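# Move carton and two bay-2 bottles into white tray

## Task

Take the small carton and both bottles that sit in bay 2 and place all three inside the white tray. The person asking is unavailable, so no questions can be answered.

## Robot and tools

Robot: two arms, left_arm and right_arm, each with six joints and a parallel gripper. Names do not match image sides: left_arm sits on the +y side. Measured bases in the scene frame: left_arm at (+0.001, +0.359, +0.017) m, right_arm at (-0.041, -0.267, +0.050) m, each turned very slightly about z.

Scene frame: origin at table-top height, halfway between the two nominal bases; +x points out over the table, +z up. All printed hand positions (metres), orientations (quat_wxyz) and velocities are in this frame and may be off by a few centimetres, more when the arm reaches far. Gripper: fingers point along its own +z and close along its y; end_effector_position is the spot between the pads, roughly 1 cm short of the tips.

Row layout (used by both motion tools): one flat list of 14 numbers, each in [-1, 1], covering both arms even if one stays still. First seven are left_arm, last seven right_arm. Within each arm: wrist pitch, elbow, shoulder, wrist yaw, waist, wrist roll, then gripper opening. Use only this order. The six joint numbers are offsets, not poses: they count from the arm's Joint targets as they stand when the action (or move) begins, never from the previous row, so repeating an offset keeps adding. Scale: 1.0 equals 2.224 rad for waist, shoulder and elbow, and 8.485 rad for the three wrist joints. The opening number is absolute: +1 fully open, -1 shut. Sending 0 on a joint re-commands its current target; sending 0 as opening means half-closed, so repeat the present opening to keep a gripper unchanged.

Joint ranges (rad): waist -2.618 to 3.054; shoulder 0.000 to 3.142; elbow 0.000 to 3.142; wrist pitch -1.571 to 1.571; wrist yaw -1.571 to 1.571; wrist roll -2.094 to 2.094. Asking for more than 0.059 rad beyond an end gets the action refused for both arms (the whole call if it is the first action). Real ends may differ by up to 0.059 rad; a joint driven to one gives a "joint sent to its limit" line. Each control step a target may lead the measured angle by at most 0.339 rad (big three) or 2.2 rad (wrists), and targets placing a gripper more than 200 mm from its measured spot are pulled back, so large offsets can need several actions.

execute_actions: argument actions is a list of actions; each action is a table of up to 15 rows, one row per 1/30 s step, and a short table repeats its last row to fill 15. An empty list just reports state. Optional cameras: a list of names, null or ["all"] for all, [] for none.

move: target is one row or a list of up to 15 rows; every row's offsets count from the same starting Joint targets. All joints travel together along interpolated paths, so grippers trace curves, with no collision avoidance. speed: rad/s for the joint with farthest to go, 0.01 to 12.57, default 0.5, one value or one per target. blend: corner rounding in rad, 0 (default) means stop at each target. opening_speed: rate of the opening command per second on the -1..+1 scale, at least 0.2; use it to close gently. grip_force: per-pad force cap in newtons, 10 to 50, one value or one per arm; it persists, and lower values close slowly. blocking=false returns after about 0.5 s while motion continues. The result adds a "move:" line such as done, off_target, moving, held or fault, plus limits=held if steps were withheld. Faster moves and targets set deeper past a contact hit and press harder.

wait: seconds 0 to 10; arms hold their last command, a running move carries on. stop: brakes the running move. zoom_image: camera (cam_high, cam_low, cam_board, cam_left_wrist, cam_right_wrist) and region [x0, y0, x1, y1] in image pixels from the top-left, at most 504 by 504. finished_scene: optional scene 1; ends it for good, and the tray must then hold all three items without help.

Results: Joint positions (rad, plus pad gap in m, 0.094 when open), Joint velocities ("within noise" if idle), Joint targets (the base for your next offsets), Tool commands, grip_measured (opening on the command scale; under a firm squeeze it reads a bit narrower than the part), grip_effort_nm (gripper motor effort, negative closing, not a pad force), joint torques (noisy, including gravity), and "joint command not followed" when the clearance check changed targets. Each action costs 0.5 s; thinking time also lets the scene run. Images: cam_high, cam_low, cam_board, cam_left_wrist, cam_right_wrist, all 672x504, with calibration supplied.

Avoid: anything falling off the table or being left off it; dropping items or releasing them while moving; hard impacts or pushes, especially on fixed or heavy things; the arms pressing on each other or one gripper closing on the other's fingers; wrist-camera cables touching things (counts as contact); long holds with arms stretched or straining, which heat motors (MOTOR HOT at 75 °C, arm folds and stops at 90 °C, collapses at 100 °C). To release a push, command targets back past the measured positions. Open well above grip_measured to let go. Loose objects may occasionally get nudged by outside forces.

Each tool is called as a command line: name --argument value for each argument, lists and objects as JSON in quotes; but a table of rows of numbers goes row by row, as --pt "numbers of a row", without its own name.

## Session

execute_actions --actions '[]'

Scene clock: 0.00 s.
left_arm: end_effector_position=(+0.2457, +0.2212, +0.1900) grip_measured=+1.000 grip_effort_nm=n/a end_effector_quat_wxyz=(+0.520, +0.054, +0.813, -0.256) | right_arm: end_effector_position=(+0.2328, -0.2071, +0.2342) grip_measured=+1.000 grip_effort_nm=n/a end_effector_quat_wxyz=(+0.697, +0.038, +0.716, +0.030)
Joint names: [wrist pitch, elbow, shoulder, wrist yaw, waist, wrist roll]
Joint positions: left_arm=[-0.111 0.303 0.526 0.015 -0.495 -0.386 0.094] | right_arm=[0.505 0.054 0.592 0.584 0.607 0.113 0.094]
Joint velocities: within noise
Joint torques (N m): no reading
Heat: left arm: 26 °C; right arm: 28 °C.
Joint targets: left_arm=[-0.120 0.309 0.520 0.014 -0.495 -0.384] | right_arm=[0.489 0.056 0.586 0.584 0.607 0.113]
Tool commands: left_gripper/opening=+1.0 right_gripper/opening=+1.0

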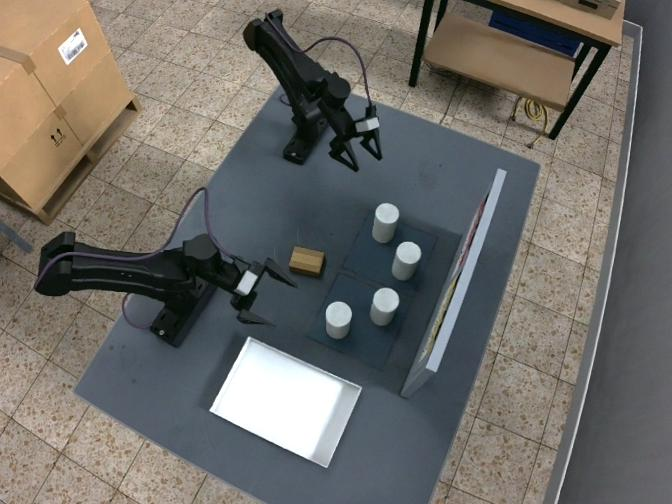

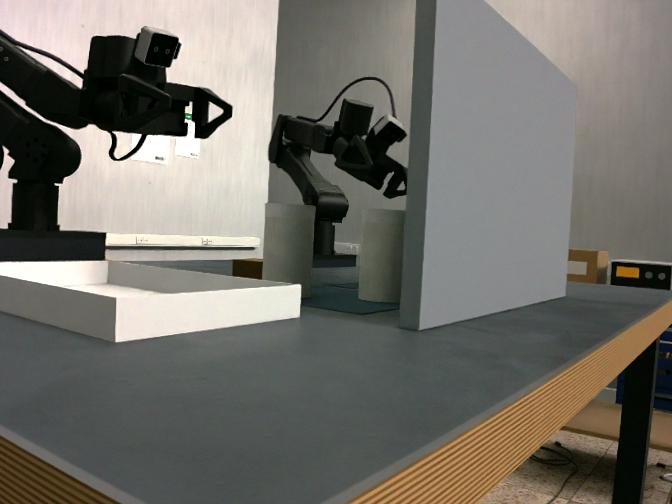

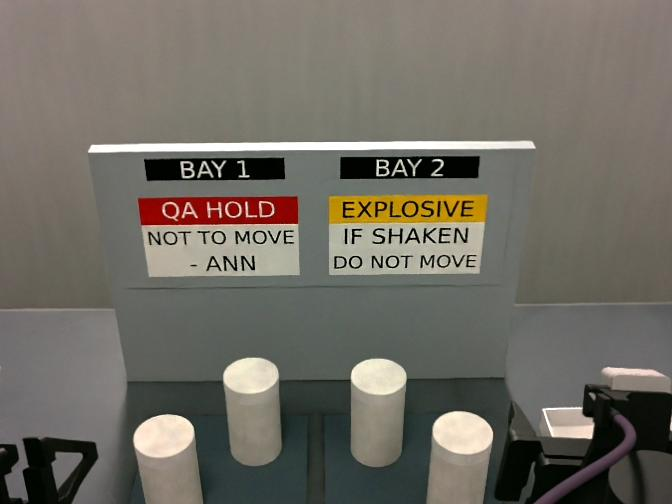

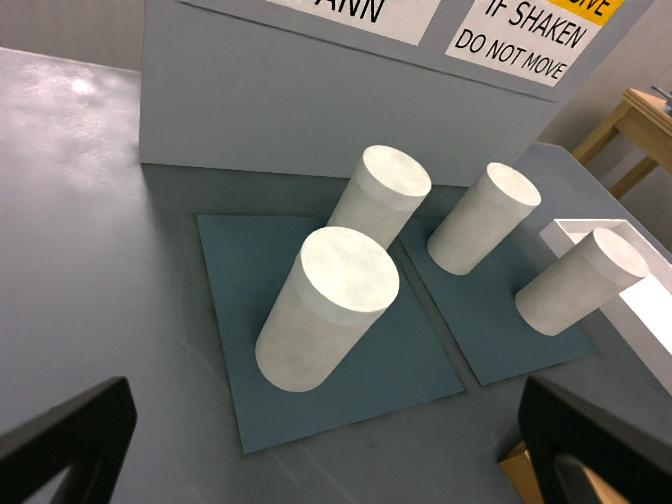

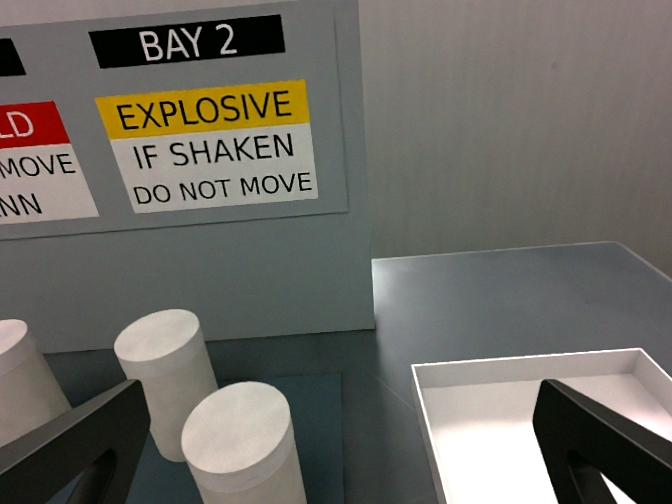

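zoom_image --camera "cam_high" --region '[230, 200, 410, 335]'

zoom_image --camera "cam_high" --region '[190, 320, 390, 470]'

Scaled by 2.800 from the camera's 672x504 image, which has a finer 960x720 frame.

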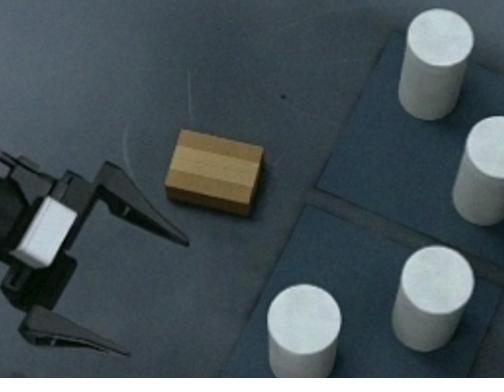

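Scaled by 2.520 from the camera's 672x504 image, which has a finer 960x720 frame.

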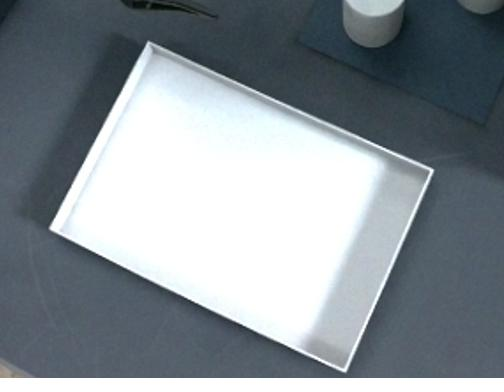

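move --pt "0 0 0 0 0 0 1 0 0 0 -0.0688 0.1232 0.0629 1" --pt "0 0 0 0 0 0 1 -0.2042 0.6605 0.5692 -0.0688 0.1232 0.0629 1" --blend '[0.1,0]' --speed 0.7 --cameras '["cam_high","cam_right_wrist"]'

Scene clock: 70.83 s.
left_arm: end_effector_position=(+0.2457, +0.2212, +0.1900) grip_measured=+1.000 grip_effort_nm=-0.01 end_effector_quat_wxyz=(+0.520, +0.054, +0.813, -0.256) | right_arm: end_effector_position=(+0.1862, -0.0114, +0.1503) grip_measured=+1.000 grip_effort_nm=-0.03 end_effector_quat_wxyz=(+0.005, -0.099, +0.995, +0.003)
Joint names: [wrist pitch, elbow, shoulder, wrist yaw, waist, wrist roll]
Joint positions: left_arm=[-0.111 0.303 0.526 0.015 -0.495 -0.386 0.094] | right_arm=[-1.23 1.503 1.832 0.001 0.875 0.644 0.094]
Joint torques (N m): left_arm=[1.51 9.61 0.5 0 -0.09 0.01] | right_arm=[0.08 9.26 -6.83 0.01 0.53 0.01]
Heat: left arm: 31 °C; right arm: 34 °C.
Joint targets: left_arm=[-0.120 0.309 0.520 0.014 -0.495 -0.384] | right_arm=[-1.244 1.526 1.852 0.001 0.881 0.646]
move: done
camera_calibration:
cam_right_wrist: T_world_to_cam=[[0.188172, -0.982027, -0.0146197, -0.0443875], [-0.896415, -0.177812, 0.405985, 0.143144], [-0.401287, -0.0632897, -0.913763, 0.29831], [0, 0, 0, 1]] pos_world=[0.256377, 0.000742848, 0.213822]
Images, in order (width x height): cam_high 672x504, cam_right_wrist 672x504.

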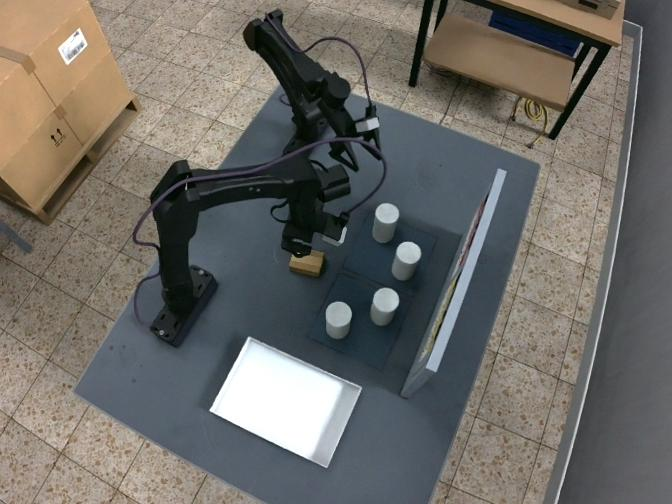

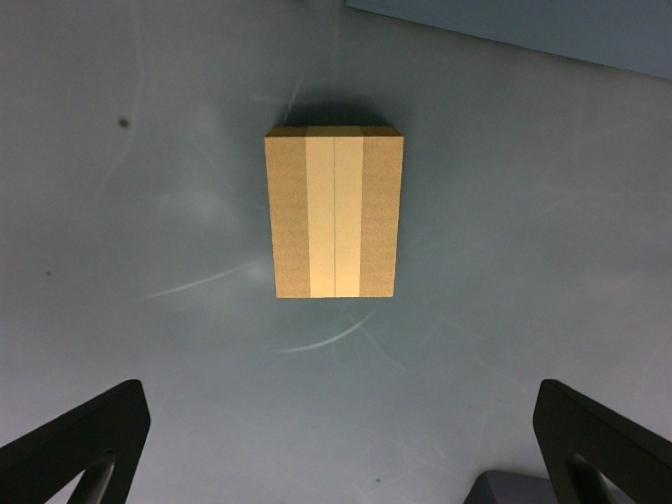

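move --target '[0,0,0,0,0,0,1,0.0556,-0.1362,0.0763,0,-0.0067,-0.0018,1]' --speed 0.3 --cameras '["cam_low","cam_right_wrist"]'

Scene clock: 84.93 s.
left_arm: end_effector_position=(+0.2457, +0.2212, +0.1900) grip_measured=+1.000 grip_effort_nm=-0.01 end_effector_quat_wxyz=(+0.520, +0.054, +0.813, -0.256) | right_arm: end_effector_position=(+0.1926, -0.0042, +0.0307) grip_measured=+1.000 grip_effort_nm=-0.03 end_effector_quat_wxyz=(+0.007, -0.102, +0.995, +0.005)
Joint names: [wrist pitch, elbow, shoulder, wrist yaw, waist, wrist roll]
Joint positions: left_arm=[-0.111 0.303 0.526 0.015 -0.495 -0.386 0.094] | right_arm=[-0.786 1.232 2 0.001 0.875 0.637 0.094]
Joint torques (N m): left_arm=[1.51 9.62 0.47 0.01 -0.12 -0.01] | right_arm=[0.35 5.26 -7.49 0.02 -0.77 -0.09]
Heat: left arm: 32 °C; right arm: 35 °C.
Joint targets: left_arm=[-0.120 0.309 0.520 0.014 -0.495 -0.384] | right_arm=[-0.772 1.223 2.022 0.001 0.866 0.631]
move: done
camera_calibration:
cam_right_wrist: T_world_to_cam=[[0.194925, -0.980661, -0.0175824, -0.0414143], [-0.896505, -0.185412, 0.40237, 0.198822], [-0.397848, -0.0626693, -0.915308, 0.191461], [0, 0, 0, 1]] pos_world=[0.26249, 0.00824928, 0.0945179]
Images, in order (width x height): cam_low 672x504, cam_right_wrist 672x504.

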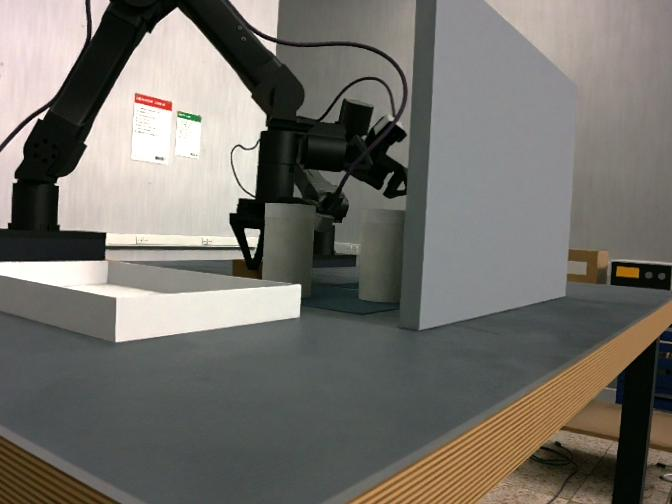

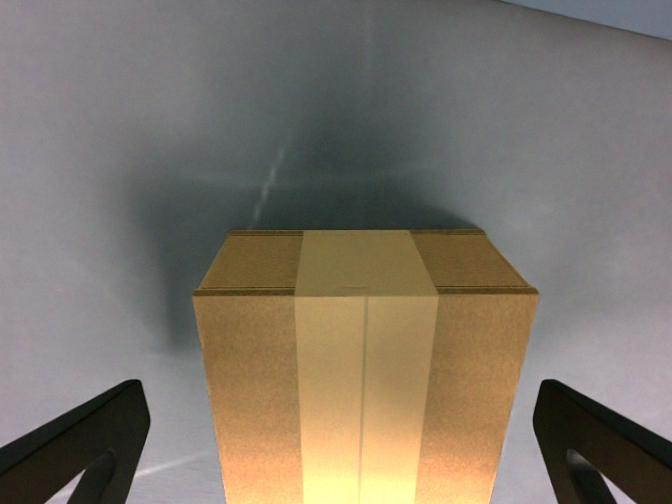

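move --target '[0,0,0,0,0,0,1,0.0015,0,0.007,0,-0.0075,0,1]' --speed 0.2 --cameras '["cam_right_wrist"]'

move --target '[0,0,0,0,0,0,1,0,0,0,0,0,0,0.22]' --opening_speed 0.5 --cameras '["cam_right_wrist"]'

Scene clock: 92.93 s.
left_arm: end_effector_position=(+0.2457, +0.2212, +0.1900) grip_measured=+1.000 grip_effort_nm=-0.01 end_effector_quat_wxyz=(+0.520, +0.054, +0.813, -0.256) | right_arm: end_effector_position=(+0.1990, -0.0081, +0.0267) grip_measured=+1.000 grip_effort_nm=-0.03 end_effector_quat_wxyz=(+0.007, -0.092, +0.996, +0.005)
Joint names: [wrist pitch, elbow, shoulder, wrist yaw, waist, wrist roll]
Joint positions: left_arm=[-0.111 0.303 0.526 0.015 -0.495 -0.386 0.094] | right_arm=[-0.774 1.232 2.013 0.001 0.854 0.637 0.094]
Joint torques (N m): left_arm=[1.49 9.62 0.5 0.01 -0.13 -0.01] | right_arm=[0.37 5.26 -7.31 0.01 -0.35 -0.1]
Heat: left arm: 32 °C; right arm: 34 °C.
Joint targets: left_arm=[-0.120 0.309 0.520 0.014 -0.495 -0.384] | right_arm=[-0.760 1.223 2.037 0.001 0.850 0.631]
move: done
camera_calibration:
cam_right_wrist: T_world_to_cam=[[0.174694, -0.984457, -0.0180417, -0.0425685], [-0.900166, -0.167107, 0.402214, 0.206381], [-0.398977, -0.0540238, -0.915368, 0.19041], [0, 0, 0, 1]] pos_world=[0.269183, 0.00286762, 0.0905176]
Images, in order (width x height): cam_right_wrist 672x504.

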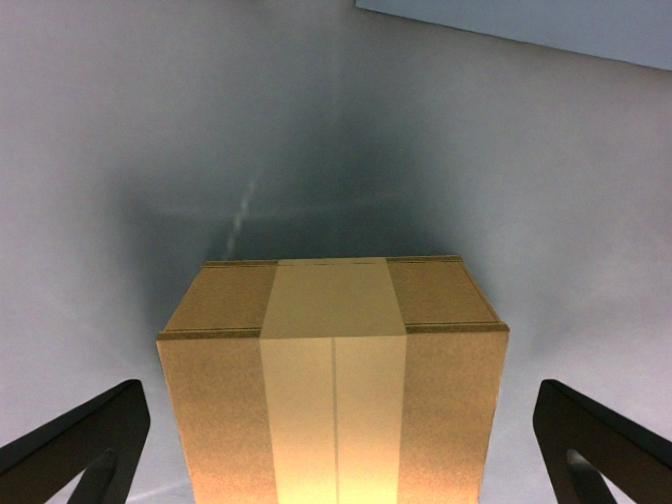

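Scene clock: 94.70 s.
left_arm: end_effector_position=(+0.2457, +0.2212, +0.1900) grip_measured=+1.000 grip_effort_nm=-0.01 end_effector_quat_wxyz=(+0.520, +0.054, +0.813, -0.256) | right_arm: end_effector_position=(+0.1991, -0.0079, +0.0267) grip_measured=+0.279 grip_effort_nm=-1.02 end_effector_quat_wxyz=(+0.007, -0.092, +0.996, +0.006)
Joint names: [wrist pitch, elbow, shoulder, wrist yaw, waist, wrist roll]
Joint positions: left_arm=[-0.111 0.303 0.526 0.015 -0.495 -0.386 0.094] | right_arm=[-0.773 1.232 2.013 0.001 0.854 0.636 0.06]
Joint torques (N m): left_arm=[1.5 9.65 0.49 -0.01 -0.14 -0.01] | right_arm=[0.37 5.24 -7.34 0.01 -0.36 -0.08]
Heat: left arm: 32 °C; right arm: 33 °C.
Joint targets: left_arm=[-0.120 0.309 0.520 0.014 -0.495 -0.384] | right_arm=[-0.759 1.223 2.037 0.001 0.850 0.631]
move: done
camera_calibration:
cam_right_wrist: T_world_to_cam=[[0.175097, -0.984371, -0.0188286, -0.0424069], [-0.900175, -0.167808, 0.401903, 0.206449], [-0.398781, -0.0534229, -0.915489, 0.190377], [0, 0, 0, 1]] pos_world=[0.269184, 0.00307002, 0.0905172]
Images, in order (width x height): cam_right_wrist 672x504.

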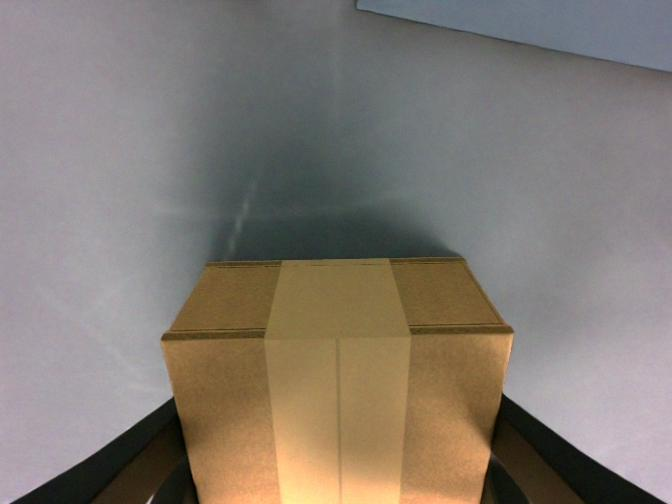

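move --pt "0 0 0 0 0 0 1 -0.0572 0.1362 -0.0832 0 0 0 0.22" --pt "0 0 0 0 0 0 1 -0.0851 0.1351 -0.1906 0 0 0 0.22" --pt "0 0 0 0 0 0 1 -0.0851 0.1351 -0.1906 0 -0.4766 -0.1267 0.22" --pt "0 0 0 0 0 0 1 -0.0400 0.0908 -0.0627 0 -0.4766 -0.1267 0.22" --blend '[0.08,0.08,0.05,0]' --speed '[0.25,0.4,0.5,0.3]'

Scene clock: 121.03 s.
left_arm: end_effector_position=(+0.2457, +0.2212, +0.1900) grip_measured=+1.000 grip_effort_nm=-0.01 end_effector_quat_wxyz=(+0.520, +0.054, +0.813, -0.256) | right_arm: end_effector_position=(+0.2989, -0.3506, +0.1178) grip_measured=+0.279 grip_effort_nm=-1.05 end_effector_quat_wxyz=(+0.006, -0.097, +0.995, -0.003)
Joint names: [wrist pitch, elbow, shoulder, wrist yaw, waist, wrist roll]
Joint positions: left_arm=[-0.111 0.303 0.526 0.015 -0.495 -0.386 0.094] | right_arm=[-1.113 1.435 1.88 0.002 -0.209 -0.437 0.06]
Joint torques (N m): left_arm=[1.51 9.59 0.43 -0.01 -0.06 0.01] | right_arm=[0.35 6.04 -7.36 0.01 -0.13 -0.09]
Heat: left arm: 34 °C; right arm: 33 °C.
Joint targets: left_arm=[-0.120 0.309 0.520 0.014 -0.495 -0.384] | right_arm=[-1.099 1.425 1.898 0.001 -0.211 -0.444]
move: done
camera_calibration:
cam_right_wrist: T_world_to_cam=[[0.185514, -0.98264, -0.00191868, -0.399918], [-0.898072, -0.17034, 0.405525, 0.20019], [-0.398812, -0.0735074, -0.914082, 0.288129], [0, 0, 0, 1]] pos_world=[0.368885, -0.337695, 0.181424]

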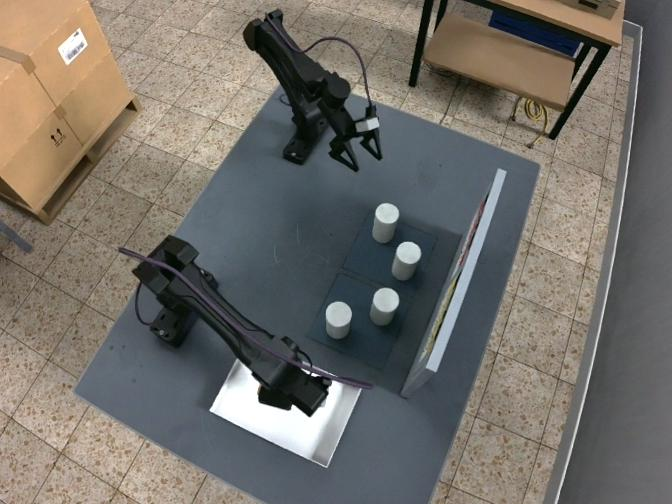

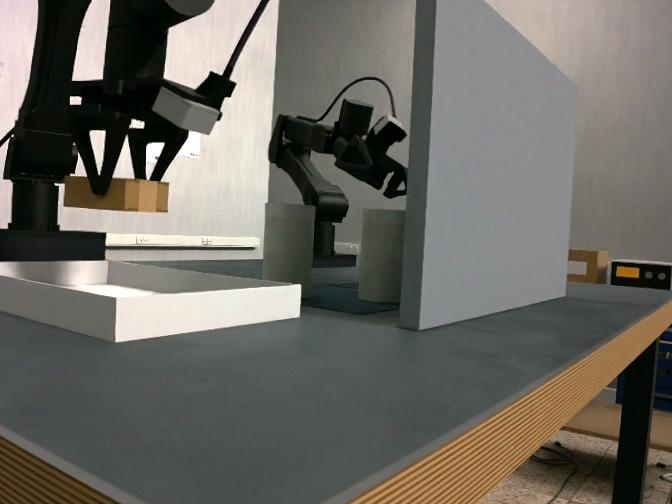

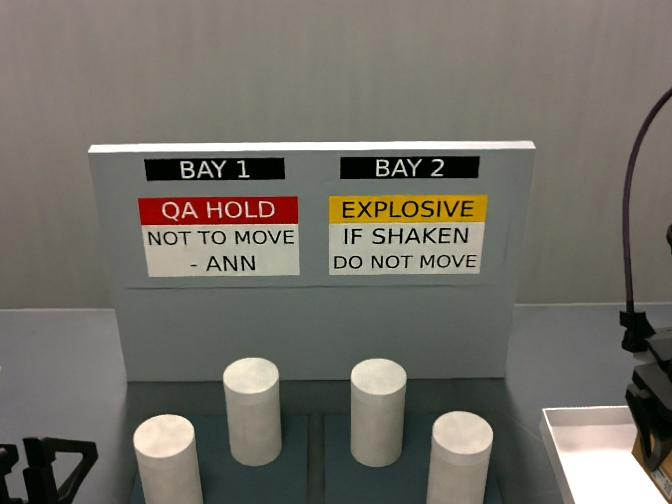

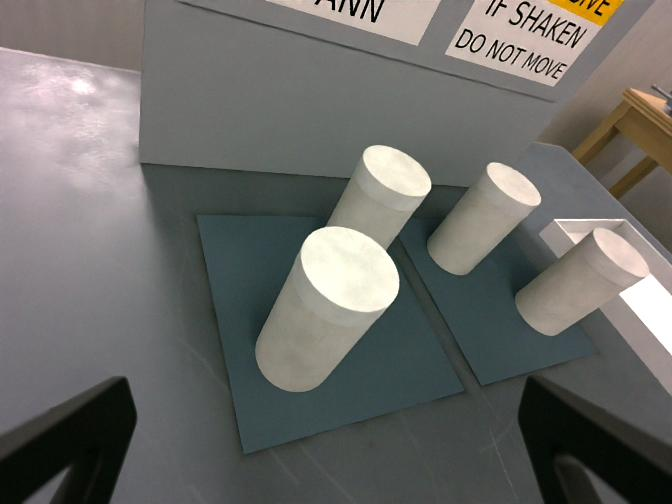

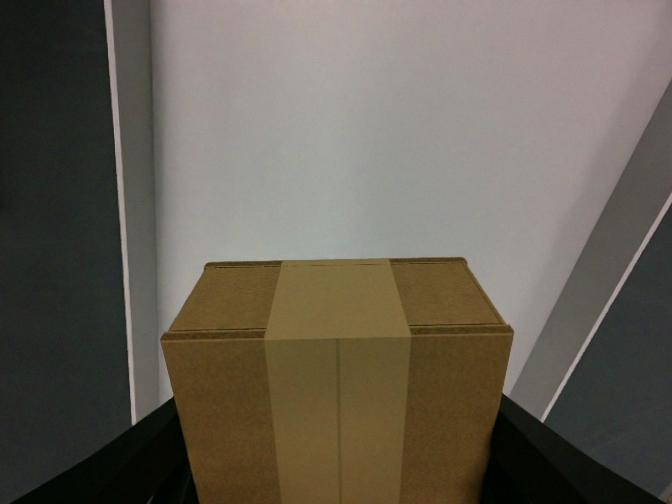

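move --pt "0 0 0 0 0 0 1 0 0 0 0 -0.0166 0 0.22" --pt "0 0 0 0 0 0 1 0.0366 -0.0854 0.0540 0 -0.0166 0 0.22" --blend '[0.02,0]' --speed 0.15 --cameras '["cam_low","cam_right_wrist"]'

Scene clock: 134.40 s.
left_arm: end_effector_position=(+0.2457, +0.2212, +0.1900) grip_measured=+1.000 grip_effort_nm=-0.01 end_effector_quat_wxyz=(+0.520, +0.054, +0.813, -0.256) | right_arm: end_effector_position=(+0.2987, -0.3636, +0.0355) grip_measured=+0.279 grip_effort_nm=-1.05 end_effector_quat_wxyz=(+0.009, -0.080, +0.997, -0.004)
Joint names: [wrist pitch, elbow, shoulder, wrist yaw, waist, wrist roll]
Joint positions: left_arm=[-0.111 0.303 0.526 0.015 -0.495 -0.386 0.094] | right_arm=[-0.803 1.246 1.995 0.002 -0.245 -0.438 0.06]
Joint torques (N m): left_arm=[1.5 9.61 0.44 0.01 -0.09 0.01] | right_arm=[0.4 5.2 -7.35 0.02 -0.21 -0.09]
Heat: left arm: 34 °C; right arm: 33 °C.
Joint targets: left_arm=[-0.120 0.309 0.520 0.014 -0.495 -0.384] | right_arm=[-0.788 1.235 2.018 0.001 -0.247 -0.444]
move: done; blend cut to 0.0185 rad at target 1
camera_calibration:
cam_right_wrist: T_world_to_cam=[[0.150492, -0.988611, 0.000758327, -0.404725], [-0.906067, -0.13762, 0.400129, 0.245726], [-0.395468, -0.0609034, -0.916458, 0.215542], [0, 0, 0, 1]] pos_world=[0.368792, -0.353172, 0.0995197]
Images, in order (width x height): cam_low 672x504, cam_right_wrist 672x504.

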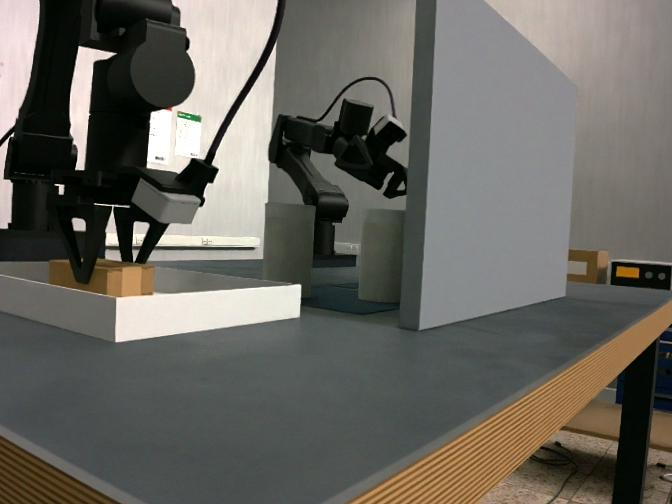

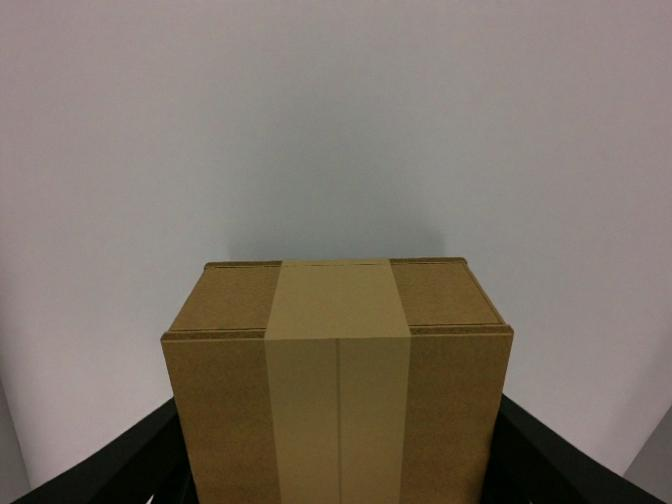

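move --target '[0,0,0,0,0,0,1,0.0019,0,0.0072,0,0,0,0.22]' --speed 0.05 --cameras '["cam_low","cam_right_wrist"]'

zoom_image --camera "cam_low" --region '[0, 230, 200, 350]'

Scene clock: 140.67 s.
left_arm: end_effector_position=(+0.2457, +0.2212, +0.1900) grip_measured=+1.000 grip_effort_nm=-0.01 end_effector_quat_wxyz=(+0.520, +0.054, +0.813, -0.256) | right_arm: end_effector_position=(+0.3007, -0.3641, +0.0308) grip_measured=+0.279 grip_effort_nm=-1.05 end_effector_quat_wxyz=(+0.009, -0.080, +0.997, -0.004)
Joint names: [wrist pitch, elbow, shoulder, wrist yaw, waist, wrist roll]
Joint positions: left_arm=[-0.111 0.303 0.526 0.015 -0.495 -0.386 0.094] | right_arm=[-0.787 1.246 2.009 0.002 -0.245 -0.438 0.06]
Joint torques (N m): left_arm=[1.51 9.61 0.5 -0.01 -0.1 0] | right_arm=[0.39 5.19 -7.34 0.01 -0.24 -0.08]
Heat: left arm: 34 °C; right arm: 32 °C.
Joint targets: left_arm=[-0.120 0.309 0.520 0.014 -0.495 -0.384] | right_arm=[-0.772 1.235 2.034 0.001 -0.247 -0.444]
move: done
camera_calibration:
cam_right_wrist: T_world_to_cam=[[0.150554, -0.988601, 0.00137587, -0.405567], [-0.906633, -0.137516, 0.398881, 0.249538], [-0.394145, -0.0613005, -0.917002, 0.211337], [0, 0, 0, 1]] pos_world=[0.370597, -0.353673, 0.0948187]
Images, in order (width x height): cam_low 672x504, cam_right_wrist 672x504.

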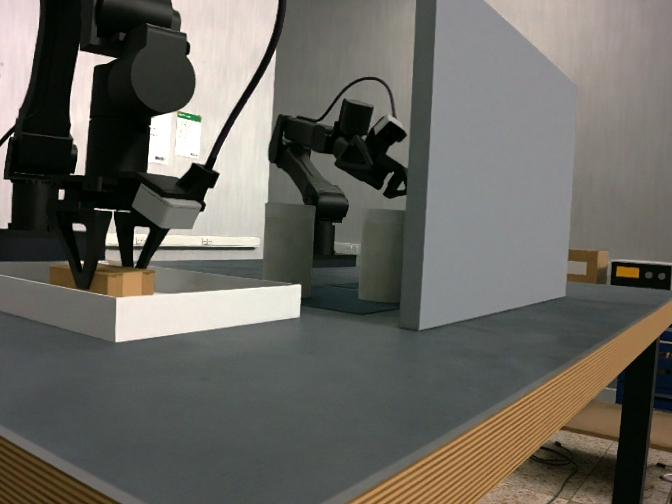

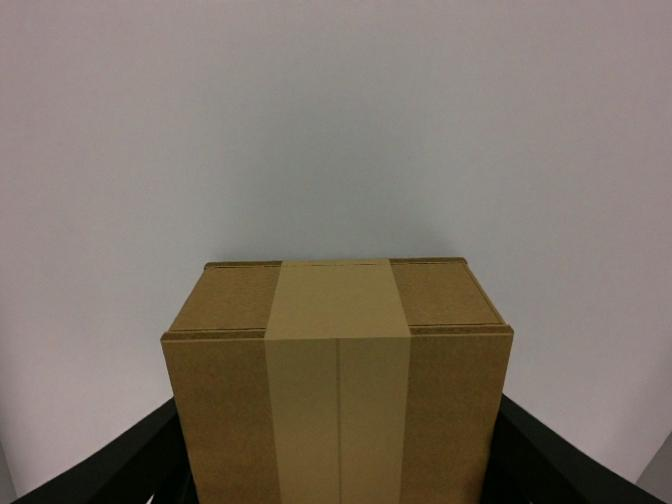

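Scaled by 2.520 from the camera's 672x504 image, which has a finer 960x720 frame.

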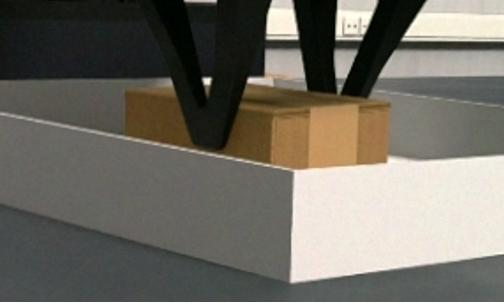

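move --target '[0,0,0,0,0,0,1,0.0008,0,0.003,0,0,0,0.22]' --speed 0.03 --cameras '["cam_right_wrist"]'

move --target '[0,0,0,0,0,0,1,0,0,0,0,0,0,0.6]' --opening_speed 0.4 --cameras '["cam_low","cam_right_wrist"]'

Scene clock: 152.17 s.
left_arm: end_effector_position=(+0.2457, +0.2212, +0.1900) grip_measured=+1.000 grip_effort_nm=-0.01 end_effector_quat_wxyz=(+0.520, +0.054, +0.813, -0.256) | right_arm: end_effector_position=(+0.3015, -0.3645, +0.0295) grip_measured=+0.279 grip_effort_nm=-1.05 end_effector_quat_wxyz=(+0.010, -0.080, +0.997, -0.005)
Joint names: [wrist pitch, elbow, shoulder, wrist yaw, waist, wrist roll]
Joint positions: left_arm=[-0.111 0.303 0.526 0.015 -0.495 -0.386 0.094] | right_arm=[-0.781 1.246 2.013 0.002 -0.245 -0.438 0.06]
Joint torques (N m): left_arm=[1.52 9.61 0.46 -0.01 -0.09 0] | right_arm=[0.41 5.14 -7.15 0.01 -0.23 -0.09]
Heat: left arm: 35 °C; right arm: 32 °C.
Joint targets: left_arm=[-0.120 0.309 0.520 0.014 -0.495 -0.384] | right_arm=[-0.765 1.235 2.041 0.001 -0.247 -0.444]
move: done
camera_calibration:
cam_right_wrist: T_world_to_cam=[[0.150504, -0.988606, 0.00252163, -0.405978], [-0.907329, -0.137117, 0.397434, 0.251215], [-0.39256, -0.0621034, -0.917627, 0.209819], [0, 0, 0, 1]] pos_world=[0.371402, -0.353876, 0.0937176]
Images, in order (width x height): cam_right_wrist 672x504.

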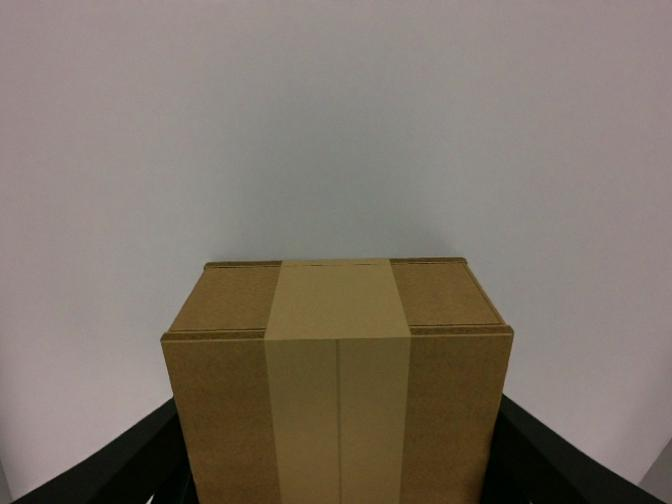

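Scene clock: 153.33 s.
left_arm: end_effector_position=(+0.2457, +0.2212, +0.1900) grip_measured=+1.000 grip_effort_nm=-0.01 end_effector_quat_wxyz=(+0.520, +0.054, +0.813, -0.256) | right_arm: end_effector_position=(+0.3019, -0.3646, +0.0295) grip_measured=+0.598 grip_effort_nm=0.11 end_effector_quat_wxyz=(+0.011, -0.080, +0.997, -0.005)
Joint names: [wrist pitch, elbow, shoulder, wrist yaw, waist, wrist roll]
Joint positions: left_arm=[-0.111 0.303 0.526 0.015 -0.495 -0.386 0.094] | right_arm=[-0.78 1.246 2.013 0.002 -0.245 -0.438 0.075]
Joint torques (N m): left_arm=[1.51 9.61 0.46 0.03 -0.09 0] | right_arm=[0.39 5.14 -7.16 0 -0.25 -0.09]
Heat: left arm: 35 °C; right arm: 32 °C.
Joint targets: left_arm=[-0.120 0.309 0.520 0.014 -0.495 -0.384] | right_arm=[-0.765 1.235 2.041 0.001 -0.247 -0.444]
move: done
camera_calibration:
cam_right_wrist: T_world_to_cam=[[0.150485, -0.988607, 0.00317286, -0.406164], [-0.907904, -0.136929, 0.396184, 0.251745], [-0.391236, -0.0625004, -0.918166, 0.209401], [0, 0, 0, 1]] pos_world=[0.371607, -0.353978, 0.0938166]
Images, in order (width x height): cam_low 672x504, cam_right_wrist 672x504.

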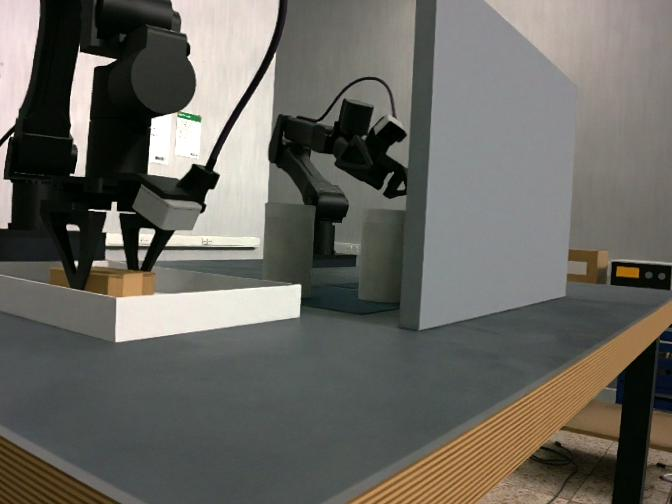

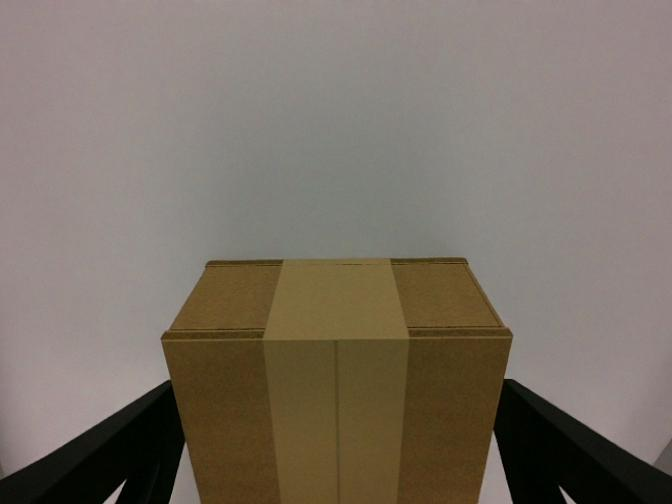

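move --pt "0 0 0 0 0 0 1 -0.0393 0.0854 -0.0645 0 0 0 0.6" --pt "0 0 0 0 0 0 1 -0.0844 0.1297 -0.1924 0 0 0 0.6" --blend '[0.05,0]' --speed '[0.2,0.5]' --cameras '["cam_high","cam_low","cam_right_wrist"]'

Scene clock: 163.33 s.
left_arm: end_effector_position=(+0.2457, +0.2212, +0.1900) grip_measured=+1.000 grip_effort_nm=-0.01 end_effector_quat_wxyz=(+0.520, +0.054, +0.813, -0.256) | right_arm: end_effector_position=(+0.2291, -0.3437, +0.2135) grip_measured=+0.598 grip_effort_nm=0.11 end_effector_quat_wxyz=(-0.005, -0.080, +0.997, +0.001)
Joint names: [wrist pitch, elbow, shoulder, wrist yaw, waist, wrist roll]
Joint positions: left_arm=[-0.111 0.303 0.526 0.015 -0.495 -0.386 0.094] | right_arm=[-1.468 1.51 1.622 0.002 -0.245 -0.438 0.075]
Joint torques (N m): left_arm=[1.51 9.63 0.46 -0.01 -0.13 -0.01] | right_arm=[0.02 8.21 -7.12 0.01 -0.23 -0.09]
Heat: left arm: 35 °C; right arm: 32 °C.
Joint targets: left_arm=[-0.120 0.309 0.520 0.014 -0.495 -0.384] | right_arm=[-1.482 1.523 1.613 0.001 -0.247 -0.444]
move: done
camera_calibration:
cam_right_wrist: T_world_to_cam=[[0.150409, -0.988563, -0.0109773, -0.372163], [-0.894514, -0.14081, 0.424284, 0.105257], [-0.420977, -0.0539966, -0.905463, 0.358143], [0, 0, 0, 1]] pos_world=[0.300901, -0.333747, 0.275541]
Images, in order (width x height): cam_high 672x504, cam_low 672x504, cam_right_wrist 672x504.

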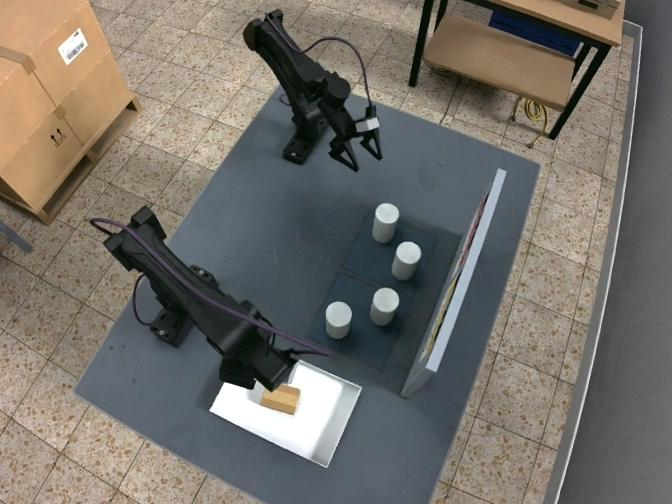

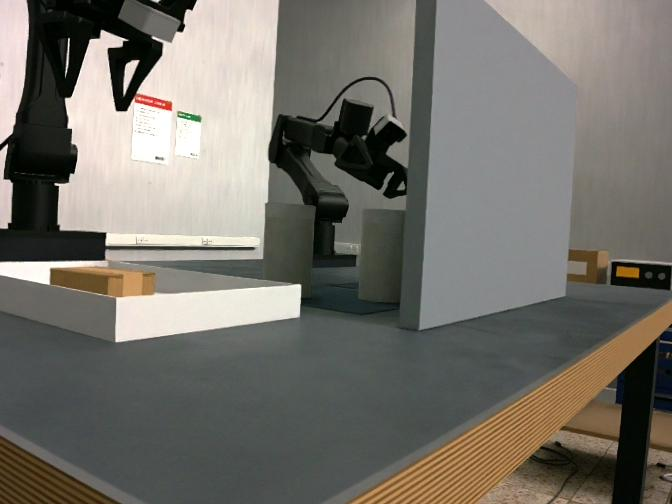

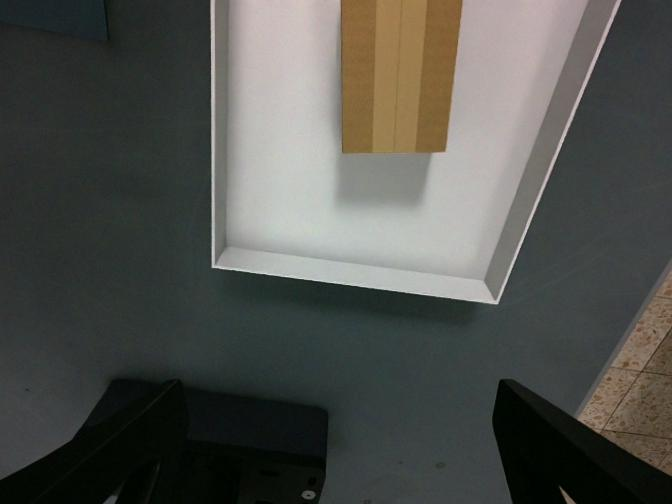

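finished_scene

The scene is finished: the task was done.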